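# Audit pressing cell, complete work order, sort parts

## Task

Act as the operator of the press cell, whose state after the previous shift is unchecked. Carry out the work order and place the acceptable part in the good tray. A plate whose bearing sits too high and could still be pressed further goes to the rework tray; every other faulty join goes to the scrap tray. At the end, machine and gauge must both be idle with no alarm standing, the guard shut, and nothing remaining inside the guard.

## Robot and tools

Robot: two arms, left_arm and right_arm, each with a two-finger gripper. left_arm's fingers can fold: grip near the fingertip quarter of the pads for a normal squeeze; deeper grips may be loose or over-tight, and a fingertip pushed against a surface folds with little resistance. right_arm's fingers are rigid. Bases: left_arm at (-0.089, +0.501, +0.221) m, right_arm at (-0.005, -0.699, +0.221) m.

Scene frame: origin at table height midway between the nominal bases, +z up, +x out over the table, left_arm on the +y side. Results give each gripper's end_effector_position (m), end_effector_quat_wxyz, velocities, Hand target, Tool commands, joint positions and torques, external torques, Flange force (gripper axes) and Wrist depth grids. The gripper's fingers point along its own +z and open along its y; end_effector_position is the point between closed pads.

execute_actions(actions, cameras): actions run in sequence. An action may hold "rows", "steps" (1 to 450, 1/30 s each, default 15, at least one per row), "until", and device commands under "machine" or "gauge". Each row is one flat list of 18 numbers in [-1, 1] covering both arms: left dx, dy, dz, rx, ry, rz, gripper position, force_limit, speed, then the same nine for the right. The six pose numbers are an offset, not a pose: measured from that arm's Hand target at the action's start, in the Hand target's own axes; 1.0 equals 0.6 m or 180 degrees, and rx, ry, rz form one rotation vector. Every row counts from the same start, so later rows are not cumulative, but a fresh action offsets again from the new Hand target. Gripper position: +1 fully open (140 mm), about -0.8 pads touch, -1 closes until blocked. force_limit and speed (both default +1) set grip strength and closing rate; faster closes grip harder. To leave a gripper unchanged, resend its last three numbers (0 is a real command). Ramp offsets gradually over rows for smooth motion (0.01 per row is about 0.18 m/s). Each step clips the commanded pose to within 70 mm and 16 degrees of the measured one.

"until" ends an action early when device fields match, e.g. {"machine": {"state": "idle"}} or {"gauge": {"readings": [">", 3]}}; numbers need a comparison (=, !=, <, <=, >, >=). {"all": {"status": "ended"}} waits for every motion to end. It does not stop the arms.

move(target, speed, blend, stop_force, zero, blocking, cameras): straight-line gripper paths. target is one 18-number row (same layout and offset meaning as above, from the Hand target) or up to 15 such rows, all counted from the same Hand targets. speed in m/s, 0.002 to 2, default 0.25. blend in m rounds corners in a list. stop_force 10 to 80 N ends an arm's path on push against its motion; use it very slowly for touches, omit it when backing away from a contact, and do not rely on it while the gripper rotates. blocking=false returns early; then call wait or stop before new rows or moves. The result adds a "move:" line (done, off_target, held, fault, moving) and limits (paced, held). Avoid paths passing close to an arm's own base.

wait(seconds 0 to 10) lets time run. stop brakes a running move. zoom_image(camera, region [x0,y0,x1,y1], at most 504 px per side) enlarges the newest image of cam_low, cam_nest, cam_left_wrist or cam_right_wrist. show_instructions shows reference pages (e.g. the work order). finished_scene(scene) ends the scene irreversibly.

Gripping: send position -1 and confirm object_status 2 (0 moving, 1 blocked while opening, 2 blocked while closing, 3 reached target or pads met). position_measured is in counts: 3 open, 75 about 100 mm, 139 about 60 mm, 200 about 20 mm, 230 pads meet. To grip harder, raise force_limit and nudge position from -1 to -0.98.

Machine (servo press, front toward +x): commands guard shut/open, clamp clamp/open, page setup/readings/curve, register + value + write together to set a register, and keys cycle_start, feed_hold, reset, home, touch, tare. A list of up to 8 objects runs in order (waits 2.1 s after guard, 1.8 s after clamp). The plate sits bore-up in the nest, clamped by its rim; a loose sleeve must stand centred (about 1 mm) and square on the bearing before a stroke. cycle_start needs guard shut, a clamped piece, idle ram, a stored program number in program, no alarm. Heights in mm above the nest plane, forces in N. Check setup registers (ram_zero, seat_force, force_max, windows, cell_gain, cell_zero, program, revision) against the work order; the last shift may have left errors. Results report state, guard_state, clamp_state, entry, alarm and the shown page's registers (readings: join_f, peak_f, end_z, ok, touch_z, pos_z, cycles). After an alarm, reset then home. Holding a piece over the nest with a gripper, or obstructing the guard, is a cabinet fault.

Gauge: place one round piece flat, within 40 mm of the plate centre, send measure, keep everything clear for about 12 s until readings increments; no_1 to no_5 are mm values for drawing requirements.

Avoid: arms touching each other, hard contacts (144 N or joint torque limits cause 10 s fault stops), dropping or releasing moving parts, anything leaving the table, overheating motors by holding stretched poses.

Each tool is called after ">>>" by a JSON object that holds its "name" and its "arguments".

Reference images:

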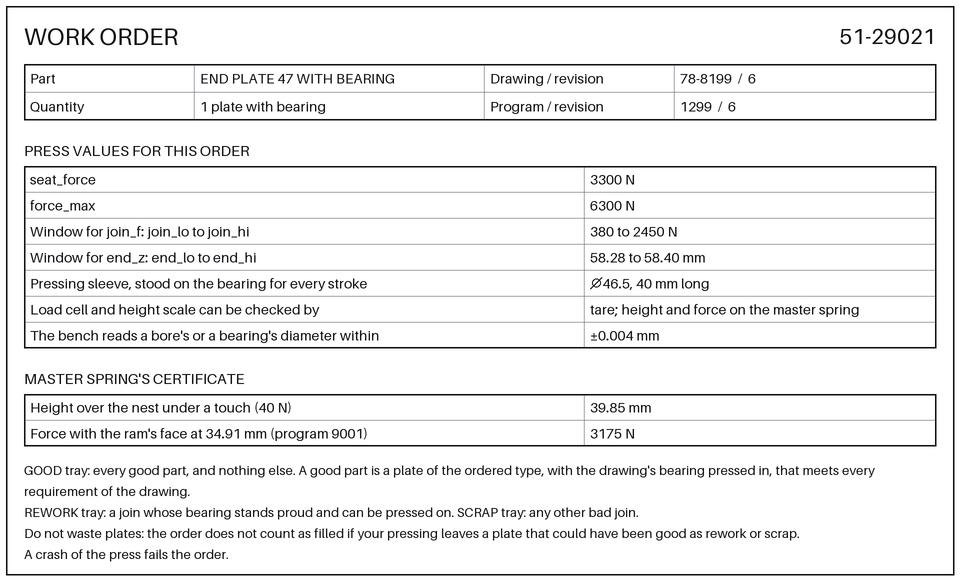

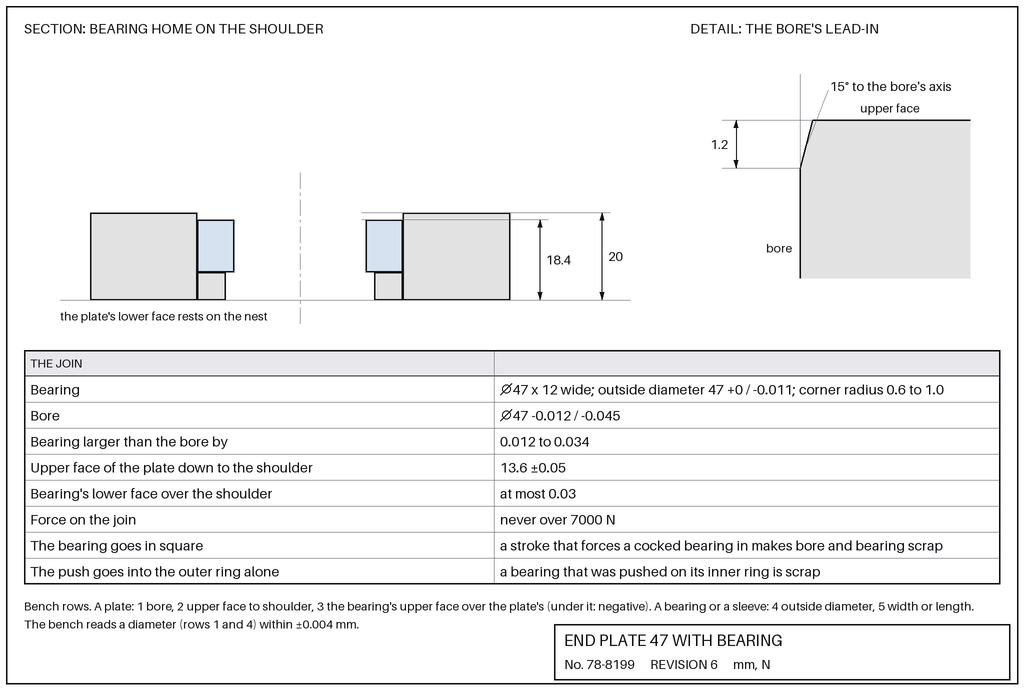

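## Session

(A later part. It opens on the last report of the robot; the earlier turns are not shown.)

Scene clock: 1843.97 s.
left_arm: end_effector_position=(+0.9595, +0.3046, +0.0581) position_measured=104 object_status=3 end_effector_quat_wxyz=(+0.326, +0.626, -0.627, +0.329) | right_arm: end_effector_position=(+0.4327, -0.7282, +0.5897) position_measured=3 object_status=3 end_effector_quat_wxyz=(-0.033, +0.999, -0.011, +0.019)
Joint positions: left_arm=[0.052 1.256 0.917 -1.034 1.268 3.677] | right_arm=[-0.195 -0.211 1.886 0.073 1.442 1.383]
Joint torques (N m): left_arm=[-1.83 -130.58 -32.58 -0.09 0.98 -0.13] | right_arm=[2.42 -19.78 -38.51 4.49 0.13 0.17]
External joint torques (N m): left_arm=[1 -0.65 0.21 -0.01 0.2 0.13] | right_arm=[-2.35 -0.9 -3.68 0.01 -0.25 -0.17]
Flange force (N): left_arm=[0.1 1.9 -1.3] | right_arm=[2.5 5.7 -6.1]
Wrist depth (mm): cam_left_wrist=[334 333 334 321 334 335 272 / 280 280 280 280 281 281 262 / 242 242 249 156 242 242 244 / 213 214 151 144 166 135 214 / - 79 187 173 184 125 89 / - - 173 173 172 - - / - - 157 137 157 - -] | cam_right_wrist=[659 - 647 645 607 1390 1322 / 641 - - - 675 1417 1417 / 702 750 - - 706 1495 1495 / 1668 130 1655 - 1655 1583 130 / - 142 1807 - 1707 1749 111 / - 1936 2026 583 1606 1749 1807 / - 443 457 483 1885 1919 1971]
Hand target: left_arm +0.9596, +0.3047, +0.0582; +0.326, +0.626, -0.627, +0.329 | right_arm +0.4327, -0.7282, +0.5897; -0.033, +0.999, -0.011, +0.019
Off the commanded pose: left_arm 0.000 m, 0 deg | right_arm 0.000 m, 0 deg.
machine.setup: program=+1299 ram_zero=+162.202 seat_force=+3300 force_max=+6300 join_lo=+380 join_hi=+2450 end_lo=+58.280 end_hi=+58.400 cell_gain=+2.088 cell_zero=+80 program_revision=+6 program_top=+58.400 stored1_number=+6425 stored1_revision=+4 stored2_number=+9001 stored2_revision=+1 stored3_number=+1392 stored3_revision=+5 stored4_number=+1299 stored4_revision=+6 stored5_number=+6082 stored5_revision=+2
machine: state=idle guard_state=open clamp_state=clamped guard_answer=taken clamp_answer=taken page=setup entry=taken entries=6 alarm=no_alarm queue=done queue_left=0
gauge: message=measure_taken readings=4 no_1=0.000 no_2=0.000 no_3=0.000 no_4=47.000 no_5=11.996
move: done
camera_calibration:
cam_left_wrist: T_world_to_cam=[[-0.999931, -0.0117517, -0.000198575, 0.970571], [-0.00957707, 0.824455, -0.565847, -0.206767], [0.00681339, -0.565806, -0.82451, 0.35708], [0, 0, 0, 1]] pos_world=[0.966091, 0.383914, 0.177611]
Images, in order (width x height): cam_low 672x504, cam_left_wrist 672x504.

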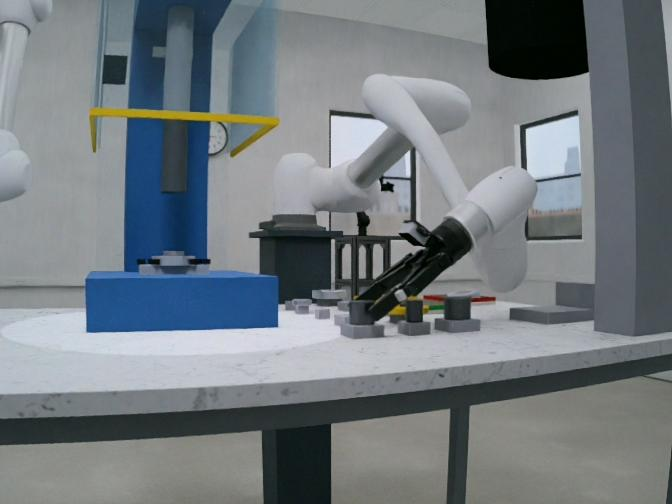

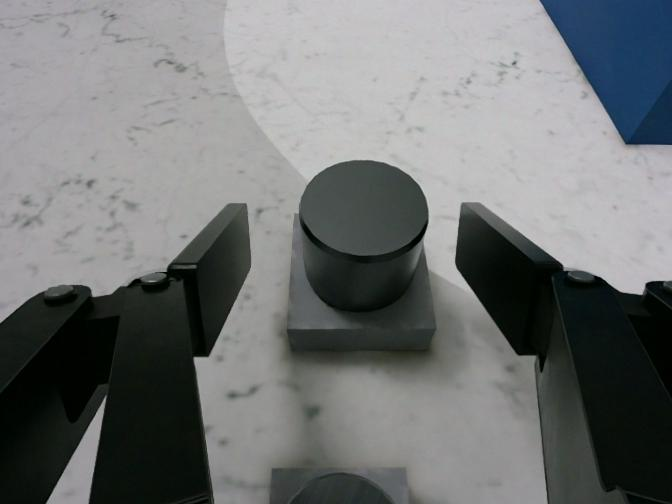

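>>> {"name": "execute_actions", "arguments": {"actions": [{"rows":[[0,0,0,0,0,0,-1,-0.3,-1,0,0,0,0,0,0,1,1,1]],"steps":80}], "cameras": ["cam_left_wrist","cam_low"]}}

>>> {"name": "zoom_image", "arguments": {"camera": "cam_low", "region": [310, 230, 510, 350]}}

Scene clock: 1867.00 s.
left_arm: end_effector_position=(+0.9596, +0.3047, +0.0582) position_measured=161 object_status=2 end_effector_quat_wxyz=(+0.326, +0.626, -0.627, +0.329) | right_arm: end_effector_position=(+0.4327, -0.7282, +0.5897) position_measured=3 object_status=3 end_effector_quat_wxyz=(-0.033, +0.999, -0.011, +0.019)
Joint positions: left_arm=[0.052 1.256 0.918 -1.034 1.268 3.677] | right_arm=[-0.195 -0.211 1.886 0.073 1.442 1.383]
Joint torques (N m): left_arm=[-4.09 -127.61 -31.91 -0.02 0.43 -0.02] | right_arm=[2.46 -19.67 -38.51 4.48 0.06 0.19]
External joint torques (N m): left_arm=[3.87 -4.04 -0.55 -0.07 0.76 0.02] | right_arm=[-2.34 -1.06 -3.66 0.03 -0.17 -0.2]
Flange force (N): left_arm=[1.6 4.1 -5.9] | right_arm=[2.2 5.7 -6.3]
Wrist depth (mm): cam_left_wrist=[334 334 333 333 334 322 273 / 281 281 280 279 280 281 261 / 243 243 243 156 243 243 243 / 214 219 123 144 139 214 219 / - - 79 173 171 93 83 / - - 66 172 173 - 71 / - - - 137 137 - -] | cam_right_wrist=[- 675 - 641 - 1338 1347 / - - 693 667 675 1390 1390 / 711 753 - - 748 1516 1475 / - 131 1694 1506 1668 1594 125 / - 141 1777 766 1792 1694 111 / - 1971 1936 601 1763 1838 1763 / - 442 456 487 1853 1971 -]
Hand target: left_arm +0.9596, +0.3047, +0.0582; +0.326, +0.626, -0.627, +0.329 | right_arm +0.4327, -0.7282, +0.5897; -0.033, +0.999, -0.011, +0.019
Off the commanded pose: left_arm 0.000 m, 0 deg | right_arm 0.000 m, 0 deg.
machine.setup: program=+1299 ram_zero=+162.202 seat_force=+3300 force_max=+6300 join_lo=+380 join_hi=+2450 end_lo=+58.280 end_hi=+58.400 cell_gain=+2.088 cell_zero=+80 program_revision=+6 program_top=+58.400 stored1_number=+6425 stored1_revision=+4 stored2_number=+9001 stored2_revision=+1 stored3_number=+1392 stored3_revision=+5 stored4_number=+1299 stored4_revision=+6 stored5_number=+6082 stored5_revision=+2
machine: state=idle guard_state=open clamp_state=clamped guard_answer=taken clamp_answer=taken page=setup entry=taken entries=6 alarm=no_alarm queue=done queue_left=0
gauge: message=measure_taken readings=4 no_1=0.000 no_2=0.000 no_3=0.000 no_4=47.000 no_5=11.996
camera_calibration:
cam_left_wrist: T_world_to_cam=[[-0.999931, -0.0117517, -0.000198575, 0.970572], [-0.00957707, 0.824455, -0.565847, -0.206793], [0.00681339, -0.565806, -0.82451, 0.357219], [0, 0, 0, 1]] pos_world=[0.966091, 0.384014, 0.177711]
Images, in order (width x height): cam_low 672x504, cam_left_wrist 672x504.

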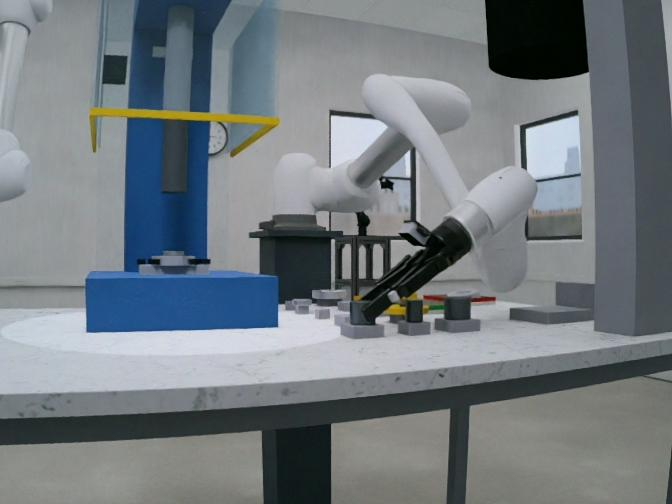

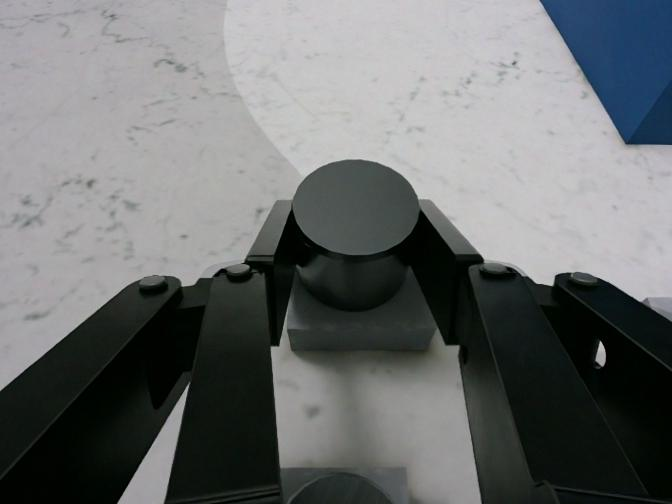

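Scaled by 2.520 from the camera's 672x504 image, which has a finer 960x720 frame.

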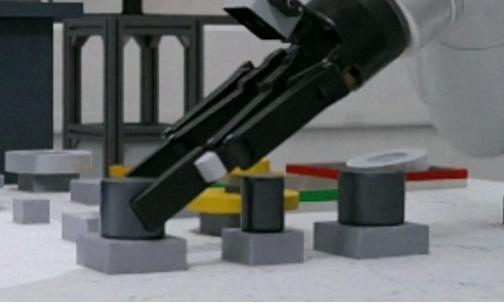

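>>> {"name": "move", "arguments": {"target": [[0.1663,0,-0.1165,0,0,0,-1,-0.3,-1,0,0,0,0,0,0,1,1,1],[0.2431,0.5978,-0.1812,0,0,0,-1,-0.3,-1,0,0,0,0,0,0,1,1,1],[0.4981,0.5978,0.2263,0,0,0,-1,-0.3,-1,0,0,0,0,0,0,1,1,1]], "speed": [0.08,0.2,0.15], "blend": [0.03,0.03,0], "cameras": ["cam_nest","cam_left_wrist","cam_low"]}}

>>> {"name": "zoom_image", "arguments": {"camera": "cam_nest", "region": [270, 130, 480, 340]}}

>>> {"name": "zoom_image", "arguments": {"camera": "cam_low", "region": [110, 185, 260, 285]}}

>>> {"name": "zoom_image", "arguments": {"camera": "cam_left_wrist", "region": [240, 140, 470, 360]}}

Scene clock: 1887.97 s.
left_arm: end_effector_position=(+0.6001, +0.0226, +0.2245) position_measured=161 object_status=2 end_effector_quat_wxyz=(+0.326, +0.626, -0.627, +0.329) | right_arm: end_effector_position=(+0.4327, -0.7282, +0.5897) position_measured=3 object_status=3 end_effector_quat_wxyz=(-0.033, +0.999, -0.011, +0.019)
Joint positions: left_arm=[-0.327 0.664 1.834 -1.413 0.9 3.91] | right_arm=[-0.195 -0.211 1.886 0.073 1.442 1.383]
Joint torques (N m): left_arm=[-2.41 -88.93 -24.98 -1.77 2.44 -0.05] | right_arm=[2.16 -19.89 -38.49 4.5 0.17 0.17]
External joint torques (N m): left_arm=[2.35 2.03 2.26 0.86 -0.84 0.04] | right_arm=[-2.12 -0.52 -3.66 0 -0.28 -0.18]
Flange force (N): left_arm=[-4.1 1.0 -1.9] | right_arm=[3.2 5.3 -5.9]
Wrist depth (mm): cam_left_wrist=[- - - - 82 2586 213 / - 523 - - 95 558 204 / - 337 335 156 336 339 214 / 424 305 123 144 139 290 214 / - - 79 212 212 93 83 / - - 63 208 208 - 72 / - - - 192 - - -] | cam_right_wrist=[618 655 - 663 632 1390 1347 / - 716 - 675 669 1446 1417 / 828 723 - - 684 1465 1465 / - 130 1707 1668 1618 1583 130 / - 141 1792 733 1721 1777 111 / - 1869 1971 599 1936 1792 1807 / - 441 455 491 1885 1869 1919]
Hand target: left_arm +0.6002, +0.0227, +0.2245; +0.326, +0.626, -0.627, +0.329 | right_arm +0.4327, -0.7282, +0.5897; -0.033, +0.999, -0.011, +0.019
Off the commanded pose: left_arm 0.000 m, 0 deg | right_arm 0.000 m, 0 deg.
machine.setup: program=+1299 ram_zero=+162.202 seat_force=+3300 force_max=+6300 join_lo=+380 join_hi=+2450 end_lo=+58.280 end_hi=+58.400 cell_gain=+2.088 cell_zero=+80 program_revision=+6 program_top=+58.400 stored1_number=+6425 stored1_revision=+4 stored2_number=+9001 stored2_revision=+1 stored3_number=+1392 stored3_revision=+5 stored4_number=+1299 stored4_revision=+6 stored5_number=+6082 stored5_revision=+2
machine: state=idle guard_state=open clamp_state=clamped guard_answer=taken clamp_answer=taken page=setup entry=taken entries=6 alarm=no_alarm queue=done queue_left=0
gauge: message=measure_taken readings=4 no_1=0.000 no_2=0.000 no_3=0.000 no_4=47.000 no_5=11.996
move: done
camera_calibration:
cam_left_wrist: T_world_to_cam=[[-0.999932, -0.0116696, -0.000255575, 0.607827], [-0.00947708, 0.824456, -0.565847, 0.116383], [0.00681391, -0.565806, -0.82451, 0.33717], [0, 0, 0, 1]] pos_world=[0.606591, 0.101914, 0.344011]
Images, in order (width x height): cam_low 672x504, cam_nest 672x504, cam_left_wrist 672x504.

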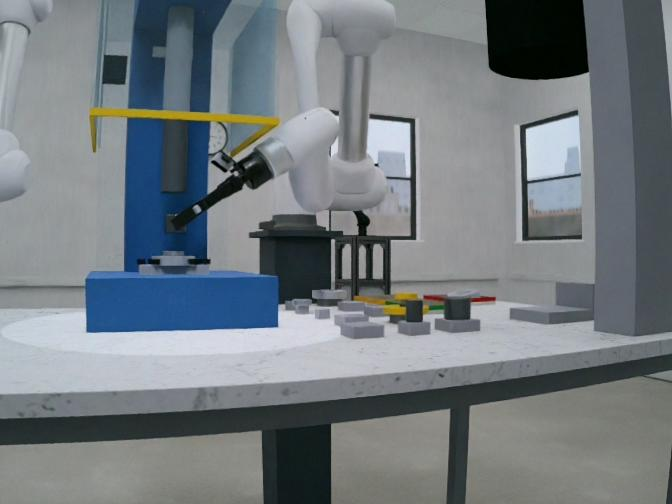

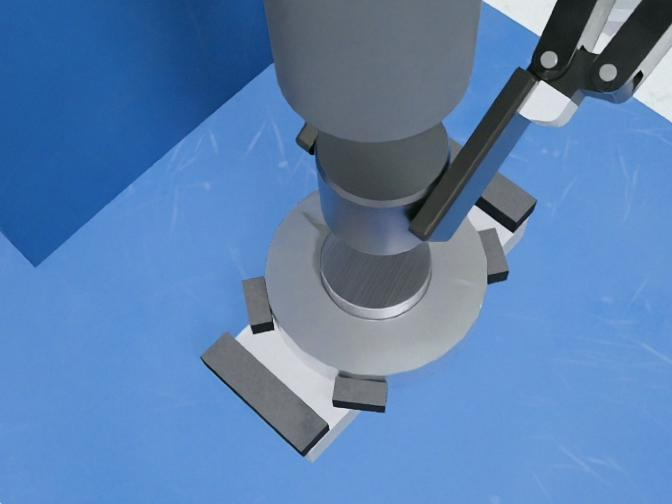

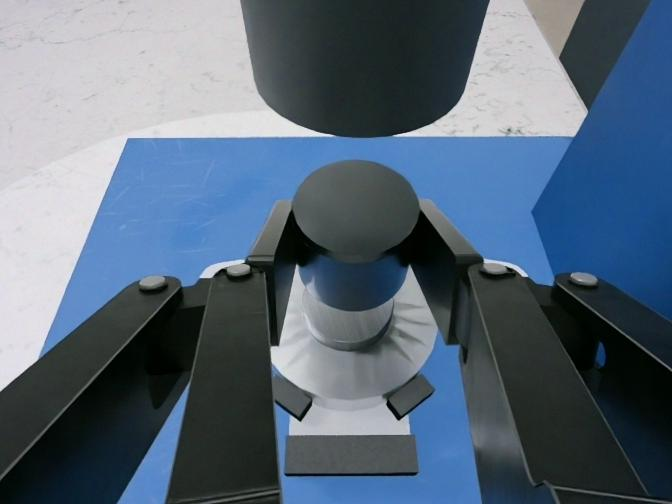

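Scaled by 2.400 from the camera's 672x504 image, which has a finer 960x720 frame.

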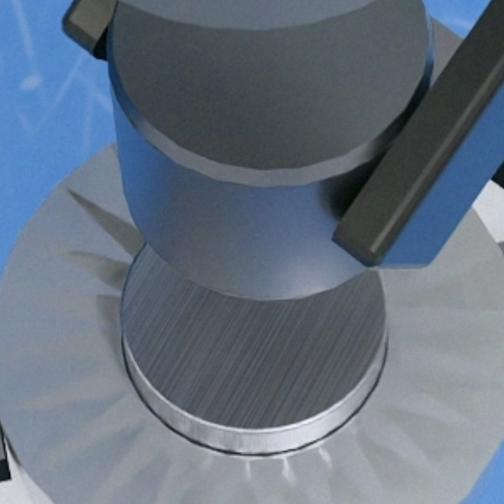

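Scaled by 3.360 from the camera's 672x504 image, which has a finer 960x720 frame.

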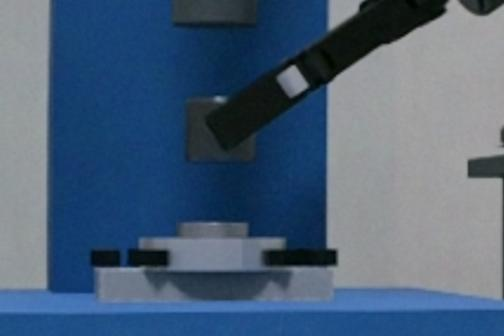

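Scaled by 2.191 from the camera's 672x504 image, which has a finer 960x720 frame.

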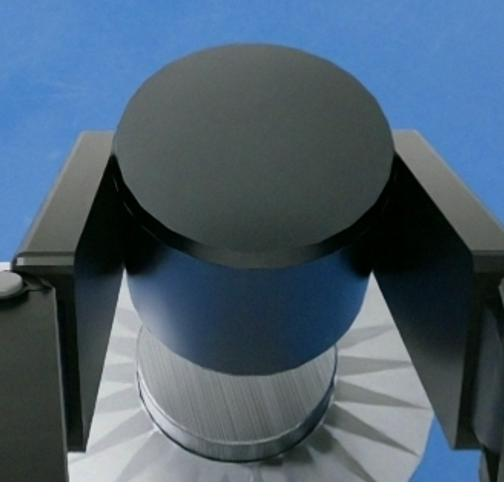

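>>> {"name": "move", "arguments": {"target": [-0.0341,-0.0015,0.0341,0,0,0,-1,-0.3,-1,0,0,0,0,0,0,1,1,1], "speed": 0.05, "cameras": ["cam_nest","cam_left_wrist","cam_low"]}}

>>> {"name": "zoom_image", "arguments": {"camera": "cam_nest", "region": [280, 140, 470, 340]}}

>>> {"name": "zoom_image", "arguments": {"camera": "cam_low", "region": [130, 205, 230, 285]}}

>>> {"name": "zoom_image", "arguments": {"camera": "cam_left_wrist", "region": [240, 140, 470, 360]}}

Scene clock: 1904.43 s.
left_arm: end_effector_position=(+0.6012, +0.0175, +0.1961) position_measured=161 object_status=2 end_effector_quat_wxyz=(+0.326, +0.626, -0.627, +0.329) | right_arm: end_effector_position=(+0.4327, -0.7282, +0.5897) position_measured=3 object_status=3 end_effector_quat_wxyz=(-0.033, +0.999, -0.011, +0.019)
Joint positions: left_arm=[-0.333 0.705 1.831 -1.448 0.891 3.958] | right_arm=[-0.195 -0.211 1.886 0.073 1.442 1.383]
Joint torques (N m): left_arm=[-1.9 -90.1 -23.18 -1.77 2.55 -0.14] | right_arm=[2.55 -19.56 -38.46 4.51 0.07 0.24]
External joint torques (N m): left_arm=[1.93 1.29 1.93 0.83 -0.88 0.14] | right_arm=[-2.51 -0.87 -3.63 -0.01 -0.19 -0.25]
Flange force (N): left_arm=[-3.0 1.4 -2.1] | right_arm=[2.4 6.3 -6.2]
Wrist depth (mm): cam_left_wrist=[580 617 564 580 572 638 204 / 508 320 509 529 521 - 204 / 453 296 298 156 290 298 205 / - 268 123 144 139 261 197 / - - 79 183 182 93 83 / - - 66 178 178 - 72 / - - - 169 169 - -] | cam_right_wrist=[671 673 - 632 - 1399 1390 / 686 680 - - - 1372 1446 / 649 743 - 691 - 1527 1465 / - 131 1721 1516 1594 1549 130 / - 130 1971 788 1707 1707 111 / - 2046 1971 574 1919 1792 1853 / - 440 453 483 1936 1936 1885]
Hand target: left_arm +0.6012, +0.0176, +0.1961; +0.326, +0.626, -0.627, +0.329 | right_arm +0.4327, -0.7282, +0.5897; -0.033, +0.999, -0.011, +0.019
Off the commanded pose: left_arm 0.000 m, 0 deg | right_arm 0.000 m, 0 deg.
machine.setup: program=+1299 ram_zero=+162.202 seat_force=+3300 force_max=+6300 join_lo=+380 join_hi=+2450 end_lo=+58.280 end_hi=+58.400 cell_gain=+2.088 cell_zero=+80 program_revision=+6 program_top=+58.400 stored1_number=+6425 stored1_revision=+4 stored2_number=+9001 stored2_revision=+1 stored3_number=+1392 stored3_revision=+5 stored4_number=+1299 stored4_revision=+6 stored5_number=+6082 stored5_revision=+2
machine: state=idle guard_state=open clamp_state=clamped guard_answer=taken clamp_answer=taken page=setup entry=taken entries=6 alarm=no_alarm queue=done queue_left=0
gauge: message=measure_taken readings=4 no_1=0.000 no_2=0.000 no_3=0.000 no_4=47.000 no_5=11.996
move: done
camera_calibration:
cam_left_wrist: T_world_to_cam=[[-0.999931, -0.0117517, -0.000198575, 0.60885], [-0.00957707, 0.824455, -0.565847, 0.104589], [0.00681339, -0.565806, -0.82451, 0.310862], [0, 0, 0, 1]] pos_world=[0.607691, 0.0968138, 0.315611]
Images, in order (width x height): cam_low 672x504, cam_nest 672x504, cam_left_wrist 672x504.

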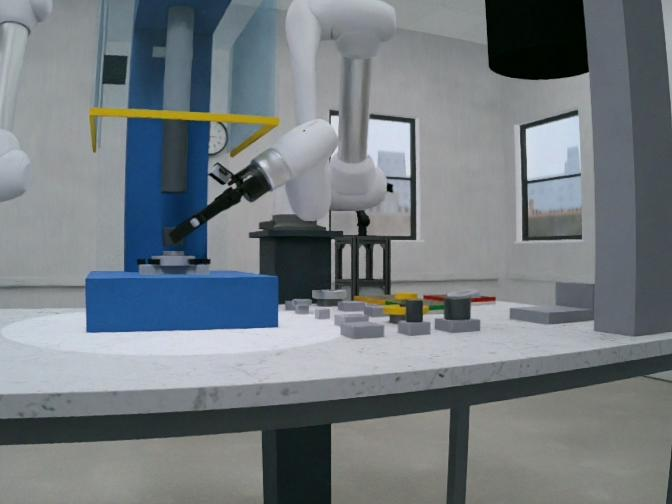

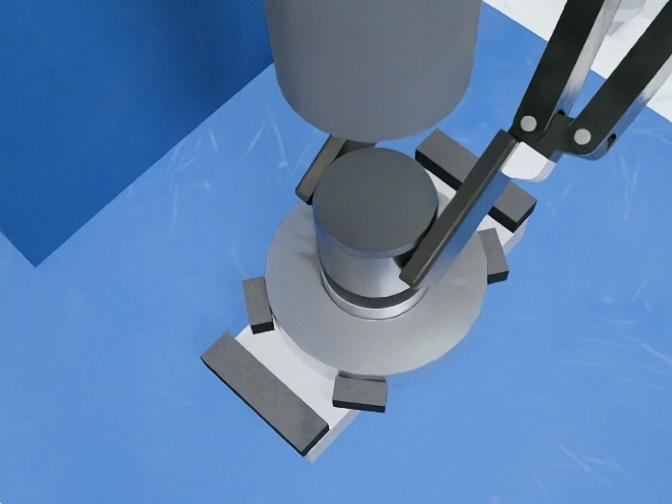

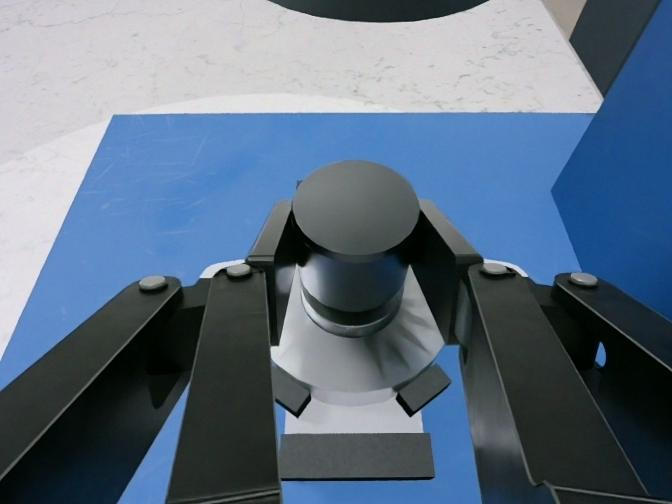

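Scaled by 2.520 from the camera's 672x504 image, which has a finer 960x720 frame.

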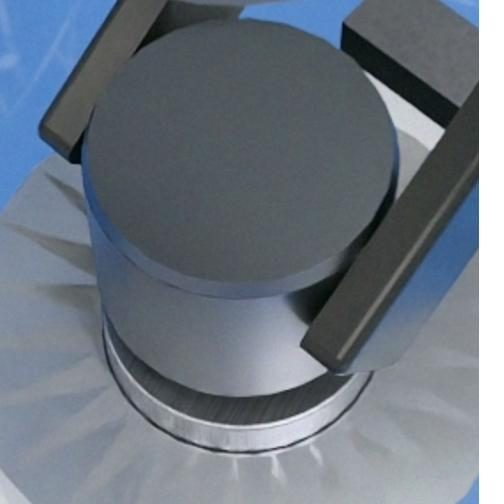

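Scaled by 5.040 from the camera's 672x504 image, which has a finer 960x720 frame.

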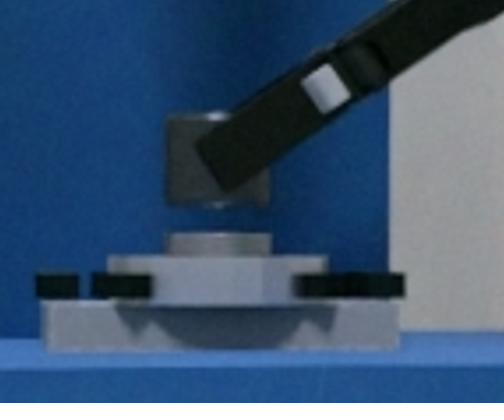

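Scaled by 2.191 from the camera's 672x504 image, which has a finer 960x720 frame.

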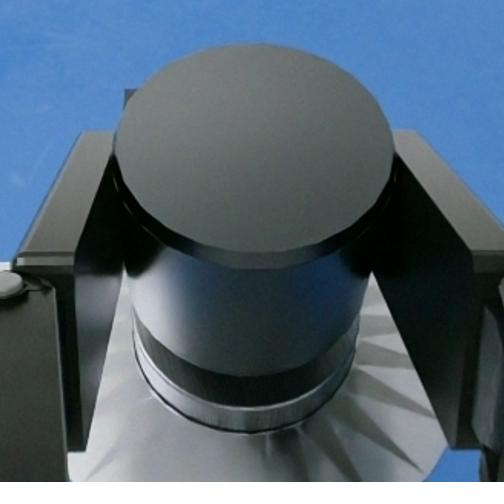

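>>> {"name": "move", "arguments": {"target": [-0.0109,0,0.0077,0,0,0,-1,-0.3,-1,0,0,0,0,0,0,1,1,1], "speed": 0.03}}

>>> {"name": "move", "arguments": {"target": [-0.0109,0,0.0077,0,0,0,-1,-0.3,-1,0,0,0,0,0,0,1,1,1], "speed": 0.004, "stop_force": 10, "cameras": ["cam_nest","cam_left_wrist","cam_low"]}}

>>> {"name": "zoom_image", "arguments": {"camera": "cam_nest", "region": [280, 140, 470, 340]}}

>>> {"name": "zoom_image", "arguments": {"camera": "cam_low", "region": [130, 205, 230, 285]}}

>>> {"name": "zoom_image", "arguments": {"camera": "cam_left_wrist", "region": [240, 140, 470, 360]}}

Scene clock: 1919.83 s.
left_arm: end_effector_position=(+0.6012, +0.0175, +0.1880) position_measured=161 object_status=2 end_effector_quat_wxyz=(+0.326, +0.626, -0.627, +0.329) | right_arm: end_effector_position=(+0.4327, -0.7282, +0.5897) position_measured=3 object_status=3 end_effector_quat_wxyz=(-0.033, +0.999, -0.011, +0.019)
Joint positions: left_arm=[-0.333 0.716 1.831 -1.457 0.89 3.972] | right_arm=[-0.195 -0.211 1.886 0.073 1.442 1.383]
Joint torques (N m): left_arm=[-2.12 -91.63 -22.68 -1.81 2.61 -0.1] | right_arm=[2.21 -19.7 -38.46 4.51 0.1 0.17]
External joint torques (N m): left_arm=[1.99 2.2 1.7 0.86 -0.91 0.1] | right_arm=[-2.19 -0.83 -3.71 0 -0.22 -0.18]
Flange force (N): left_arm=[-3.8 0.0 -1.2] | right_arm=[2.7 5.4 -6.2]
Wrist depth (mm): cam_left_wrist=[575 572 588 617 - 575 786 / 492 321 332 487 509 521 205 / 418 287 285 156 285 286 227 / 252 259 123 144 139 252 216 / - - 79 175 174 93 78 / - - 63 177 177 - 75 / - - - 161 161 - -] | cam_right_wrist=[- 678 665 - - 1381 1330 / 663 740 675 718 691 1455 1408 / - 750 753 - 1506 1465 1455 / - 131 1643 1399 1594 1606 130 / - 141 1807 - 1668 1735 111 / - 1953 1971 586 1838 1807 1721 / - 443 458 483 1953 1989 1919]
Hand target: left_arm +0.6012, +0.0175, +0.1881; +0.326, +0.626, -0.627, +0.329 | right_arm +0.4327, -0.7282, +0.5897; -0.033, +0.999, -0.011, +0.019
Off the commanded pose: left_arm 0.000 m, 0 deg | right_arm 0.000 m, 0 deg.
machine.setup: program=+1299 ram_zero=+162.202 seat_force=+3300 force_max=+6300 join_lo=+380 join_hi=+2450 end_lo=+58.280 end_hi=+58.400 cell_gain=+2.088 cell_zero=+80 program_revision=+6 program_top=+58.400 stored1_number=+6425 stored1_revision=+4 stored2_number=+9001 stored2_revision=+1 stored3_number=+1392 stored3_revision=+5 stored4_number=+1299 stored4_revision=+6 stored5_number=+6082 stored5_revision=+2
machine: state=idle guard_state=open clamp_state=clamped guard_answer=taken clamp_answer=taken page=setup entry=taken entries=6 alarm=no_alarm queue=done queue_left=0
gauge: message=measure_taken readings=4 no_1=0.000 no_2=0.000 no_3=0.000 no_4=47.000 no_5=11.996
move: done

Scene clock: 1921.17 s.
left_arm: end_effector_position=(+0.6013, +0.0175, +0.1850) position_measured=161 object_status=2 end_effector_quat_wxyz=(+0.326, +0.626, -0.627, +0.329) | right_arm: end_effector_position=(+0.4327, -0.7282, +0.5897) position_measured=3 object_status=3 end_effector_quat_wxyz=(-0.033, +0.999, -0.011, +0.019)
Joint positions: left_arm=[-0.333 0.72 1.831 -1.46 0.889 3.978] | right_arm=[-0.195 -0.211 1.886 0.073 1.442 1.383]
Joint torques (N m): left_arm=[-4.12 -81.46 -19.96 -0.89 0 0.05] | right_arm=[2.15 -19.29 -38.54 4.49 0.08 0.14]
External joint torques (N m): left_arm=[4.06 -7.93 -0.57 -0.06 1.71 -0.05] | right_arm=[-2.16 -0.78 -3.52 0.01 -0.2 -0.14]
Flange force (N): left_arm=[4.6 3.2 -13.2] | right_arm=[2.6 5.2 -5.9]
Wrist depth (mm): cam_left_wrist=[586 - - - 583 598 545 / - 316 320 315 317 318 214 / 413 282 281 156 281 281 206 / 249 255 123 144 139 248 206 / - - 79 174 170 93 83 / - - 63 172 174 - 75 / - - - 158 158 - -] | cam_right_wrist=[669 682 618 625 - 1364 1355 / - - - - - 1436 1436 / 740 - - - 640 1527 1516 / 774 130 1694 1721 1549 1606 130 / - 141 1707 - 1735 1681 111 / - 2008 1869 589 1668 1822 1777 / - 443 460 481 1919 1953 1838]
Hand target: left_arm +0.6012, +0.0175, +0.1850; +0.326, +0.626, -0.627, +0.329 (not the last commanded pose) | right_arm +0.4327, -0.7282, +0.5897; -0.033, +0.999, -0.011, +0.019
Off the commanded pose: left_arm 0.005 m, 0 deg | right_arm 0.000 m, 0 deg.
machine.setup: program=+1299 ram_zero=+162.202 seat_force=+3300 force_max=+6300 join_lo=+380 join_hi=+2450 end_lo=+58.280 end_hi=+58.400 cell_gain=+2.088 cell_zero=+80 program_revision=+6 program_top=+58.400 stored1_number=+6425 stored1_revision=+4 stored2_number=+9001 stored2_revision=+1 stored3_number=+1392 stored3_revision=+5 stored4_number=+1299 stored4_revision=+6 stored5_number=+6082 stored5_revision=+2
machine: state=idle guard_state=open clamp_state=clamped guard_answer=taken clamp_answer=taken page=setup entry=taken entries=6 alarm=no_alarm queue=done queue_left=0
gauge: message=measure_taken readings=4 no_1=0.000 no_2=0.000 no_3=0.000 no_4=47.000 no_5=11.996
move: contact (left_arm)
camera_calibration:
cam_left_wrist: T_world_to_cam=[[-0.999929, -0.0118908, -0.000222132, 0.608967], [-0.00967742, 0.824375, -0.565962, 0.0984123], [0.00691284, -0.565919, -0.824432, 0.301635], [0, 0, 0, 1]] pos_world=[0.607791, 0.0968137, 0.304511]
Images, in order (width x height): cam_low 672x504, cam_nest 672x504, cam_left_wrist 672x504.

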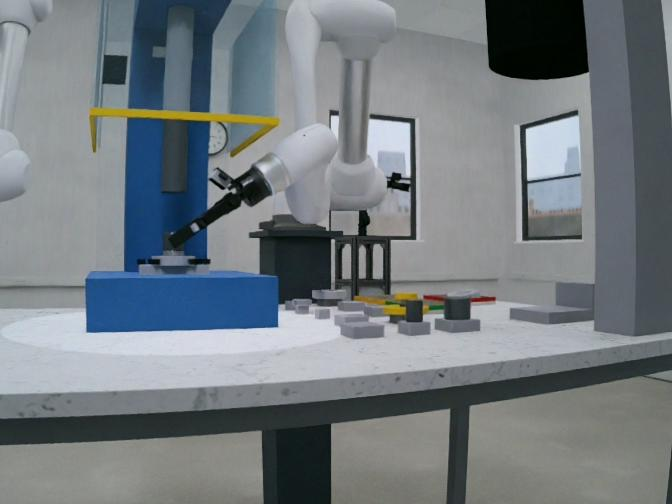

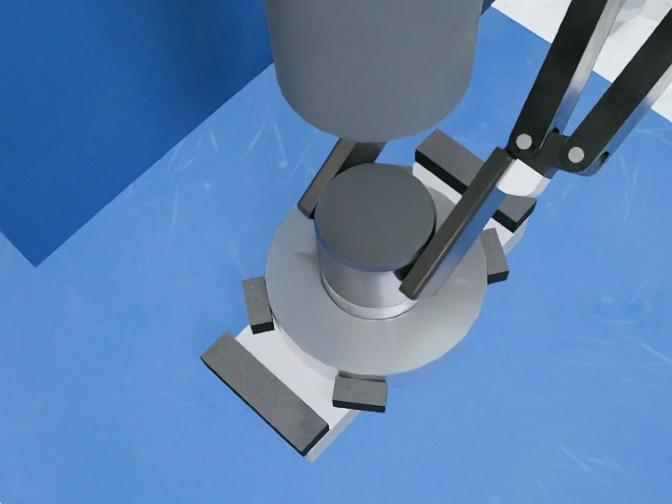

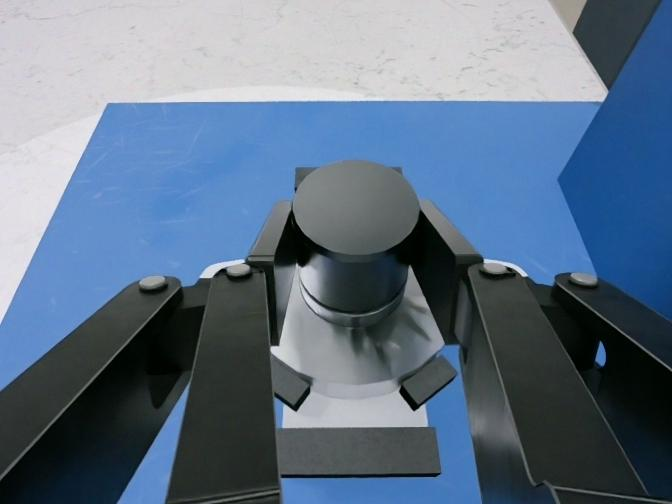

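Scaled by 2.520 from the camera's 672x504 image, which has a finer 960x720 frame.

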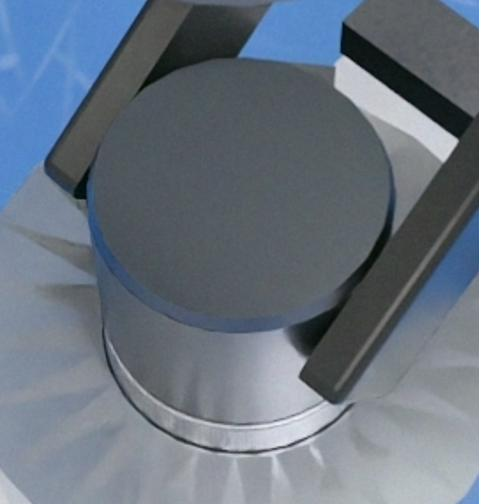

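Scaled by 5.040 from the camera's 672x504 image, which has a finer 960x720 frame.

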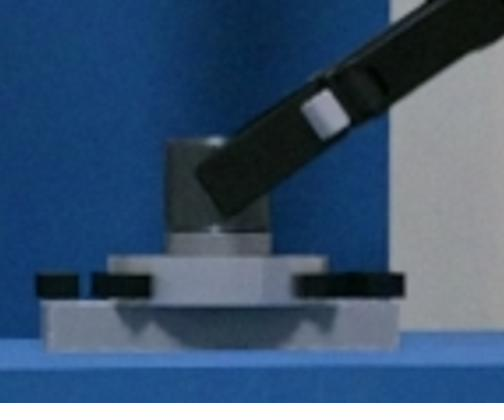

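Scaled by 2.191 from the camera's 672x504 image, which has a finer 960x720 frame.

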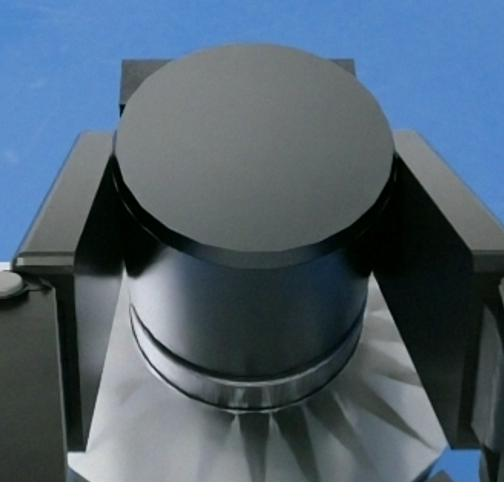

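>>> {"name": "zoom_image", "arguments": {"camera": "cam_low", "region": [155, 240, 195, 265]}}

>>> {"name": "zoom_image", "arguments": {"camera": "cam_nest", "region": [310, 260, 430, 330]}}

>>> {"name": "zoom_image", "arguments": {"camera": "cam_left_wrist", "region": [290, 260, 420, 340]}}

Scaled by 12.600 from the camera's 672x504 image, which has a finer 960x720 frame.

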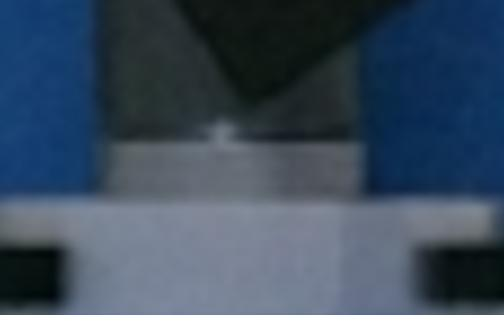

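Scaled by 4.200 from the camera's 672x504 image, which has a finer 960x720 frame.

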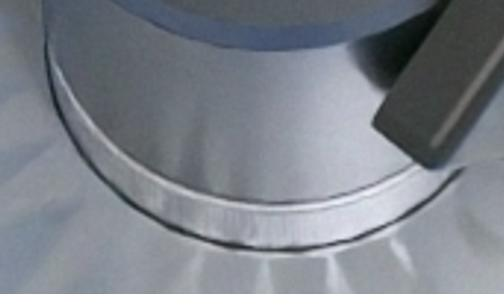

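Scaled by 3.877 from the camera's 672x504 image, which has a finer 960x720 frame.

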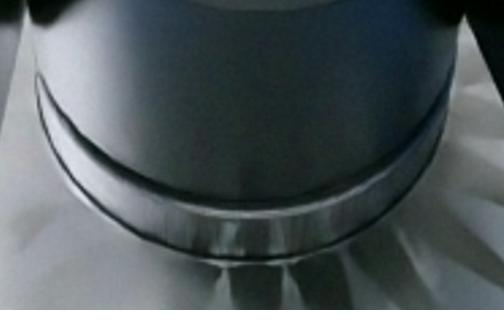

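>>> {"name": "execute_actions", "arguments": {"actions": [{"rows":[[0.0003,0,-0.0002,0,0,0,0.1,-1,-1,0,0,0,0,0,0,1,1,1]],"steps":60}], "cameras": ["cam_nest","cam_left_wrist","cam_low"]}}

>>> {"name": "zoom_image", "arguments": {"camera": "cam_low", "region": [155, 225, 195, 265]}}

>>> {"name": "zoom_image", "arguments": {"camera": "cam_nest", "region": [280, 140, 470, 340]}}

>>> {"name": "zoom_image", "arguments": {"camera": "cam_left_wrist", "region": [260, 190, 450, 340]}}

Scene clock: 1948.30 s.
left_arm: end_effector_position=(+0.6012, +0.0175, +0.1852) position_measured=117 object_status=3 end_effector_quat_wxyz=(+0.326, +0.626, -0.627, +0.329) | right_arm: end_effector_position=(+0.4327, -0.7282, +0.5897) position_measured=3 object_status=3 end_effector_quat_wxyz=(-0.033, +0.999, -0.011, +0.019)
Joint positions: left_arm=[-0.333 0.72 1.831 -1.46 0.889 3.977] | right_arm=[-0.195 -0.211 1.886 0.073 1.442 1.383]
Joint torques (N m): left_arm=[-1.93 -87.1 -20.36 -0.96 1.55 -0.07] | right_arm=[2.54 -19.95 -38.52 4.47 0.07 0.14]
External joint torques (N m): left_arm=[1.71 -2.25 -0.38 0 0.15 0.07] | right_arm=[-2.52 -0.31 -3.61 0.03 -0.19 -0.14]
Flange force (N): left_arm=[0.9 0.4 -4.0] | right_arm=[3.3 6.1 -6.0]
Wrist depth (mm): cam_left_wrist=[569 - 586 559 555 564 - / 492 313 315 314 327 327 205 / 413 282 283 156 282 282 206 / 248 254 135 144 155 125 206 / - 84 174 173 178 108 89 / - - 193 172 193 - - / - - 182 159 176 - -] | cam_right_wrist=[- 634 632 678 636 1372 1347 / 702 - - - 669 1446 1399 / 693 - - - - 1506 1465 / 1822 130 1681 1485 1707 1516 130 / - 141 1792 821 1694 1707 111 / - 2026 2026 592 1707 1792 1777 / - 442 452 484 1902 1869 1953]
Hand target: left_arm +0.6012, +0.0175, +0.1852; +0.326, +0.626, -0.627, +0.329 | right_arm +0.4327, -0.7282, +0.5897; -0.033, +0.999, -0.011, +0.019
Off the commanded pose: left_arm 0.000 m, 0 deg | right_arm 0.000 m, 0 deg.
machine.setup: program=+1299 ram_zero=+162.202 seat_force=+3300 force_max=+6300 join_lo=+380 join_hi=+2450 end_lo=+58.280 end_hi=+58.400 cell_gain=+2.088 cell_zero=+80 program_revision=+6 program_top=+58.400 stored1_number=+6425 stored1_revision=+4 stored2_number=+9001 stored2_revision=+1 stored3_number=+1392 stored3_revision=+5 stored4_number=+1299 stored4_revision=+6 stored5_number=+6082 stored5_revision=+2
machine: state=idle guard_state=open clamp_state=clamped guard_answer=taken clamp_answer=taken page=setup entry=taken entries=6 alarm=no_alarm queue=done queue_left=0
gauge: message=measure_taken readings=4 no_1=0.000 no_2=0.000 no_3=0.000 no_4=47.000 no_5=11.996
camera_calibration:
cam_left_wrist: T_world_to_cam=[[-0.999929, -0.0118904, -0.000224055, 0.608968], [-0.00967699, 0.824454, -0.565847, 0.0984827], [0.00691287, -0.565805, -0.82451, 0.301813], [0, 0, 0, 1]] pos_world=[0.607791, 0.0968136, 0.304711]
Images, in order (width x height): cam_low 672x504, cam_nest 672x504, cam_left_wrist 672x504.

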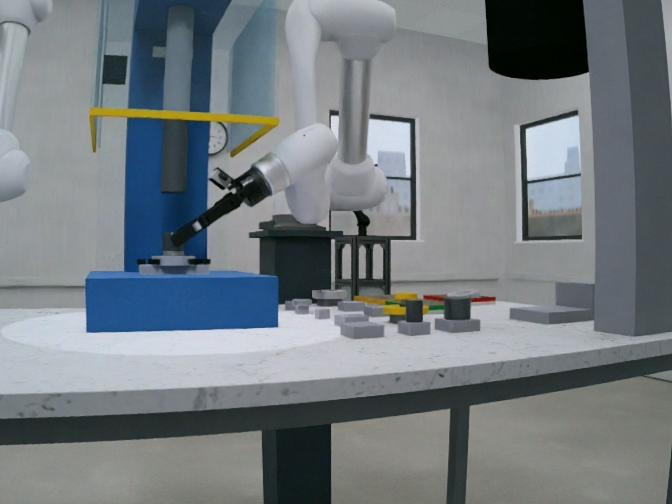

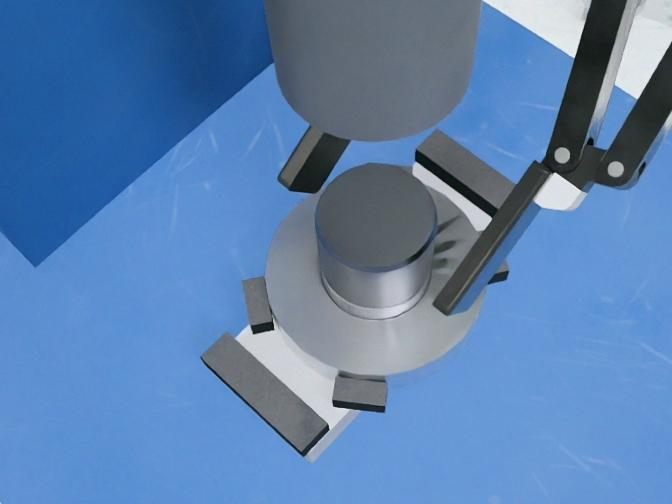

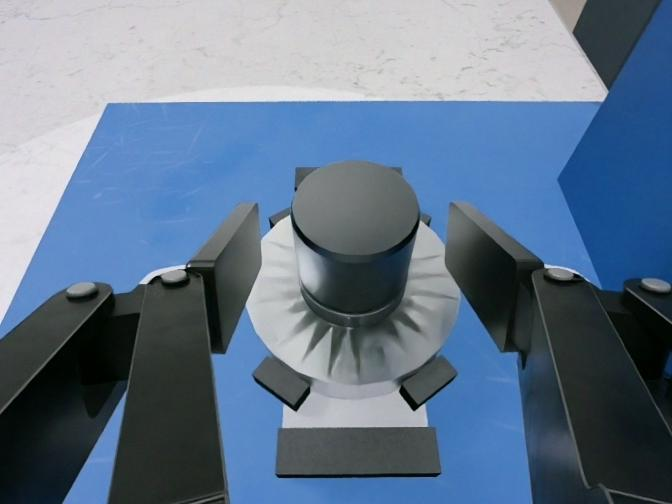

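Scaled by 12.600 from the camera's 672x504 image, which has a finer 960x720 frame.

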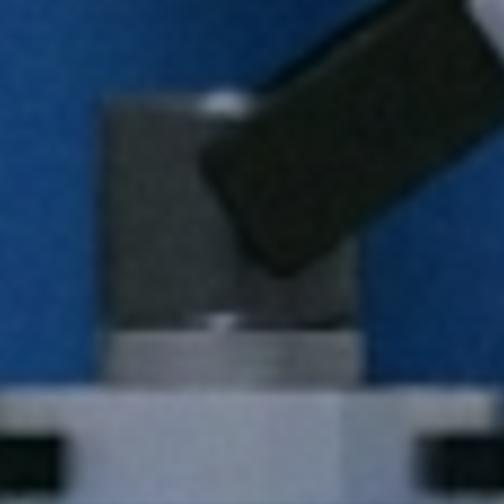

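Scaled by 2.520 from the camera's 672x504 image, which has a finer 960x720 frame.

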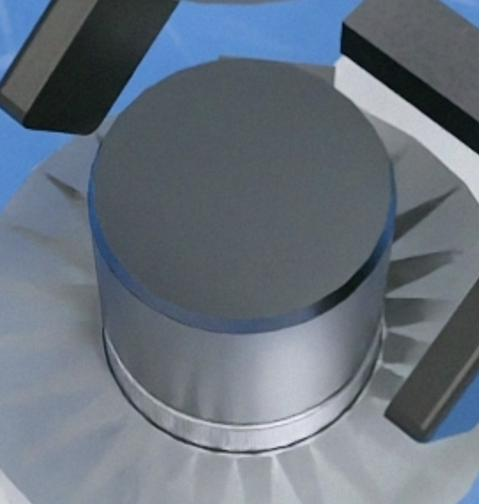

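Scaled by 2.653 from the camera's 672x504 image, which has a finer 960x720 frame.

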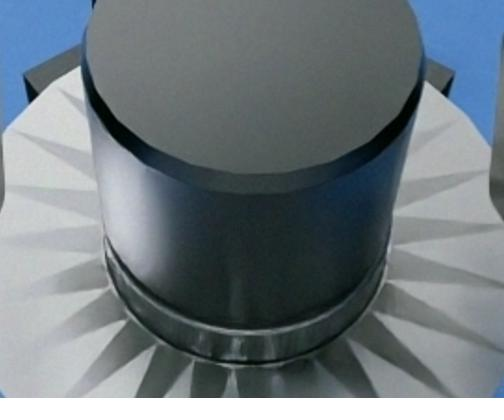

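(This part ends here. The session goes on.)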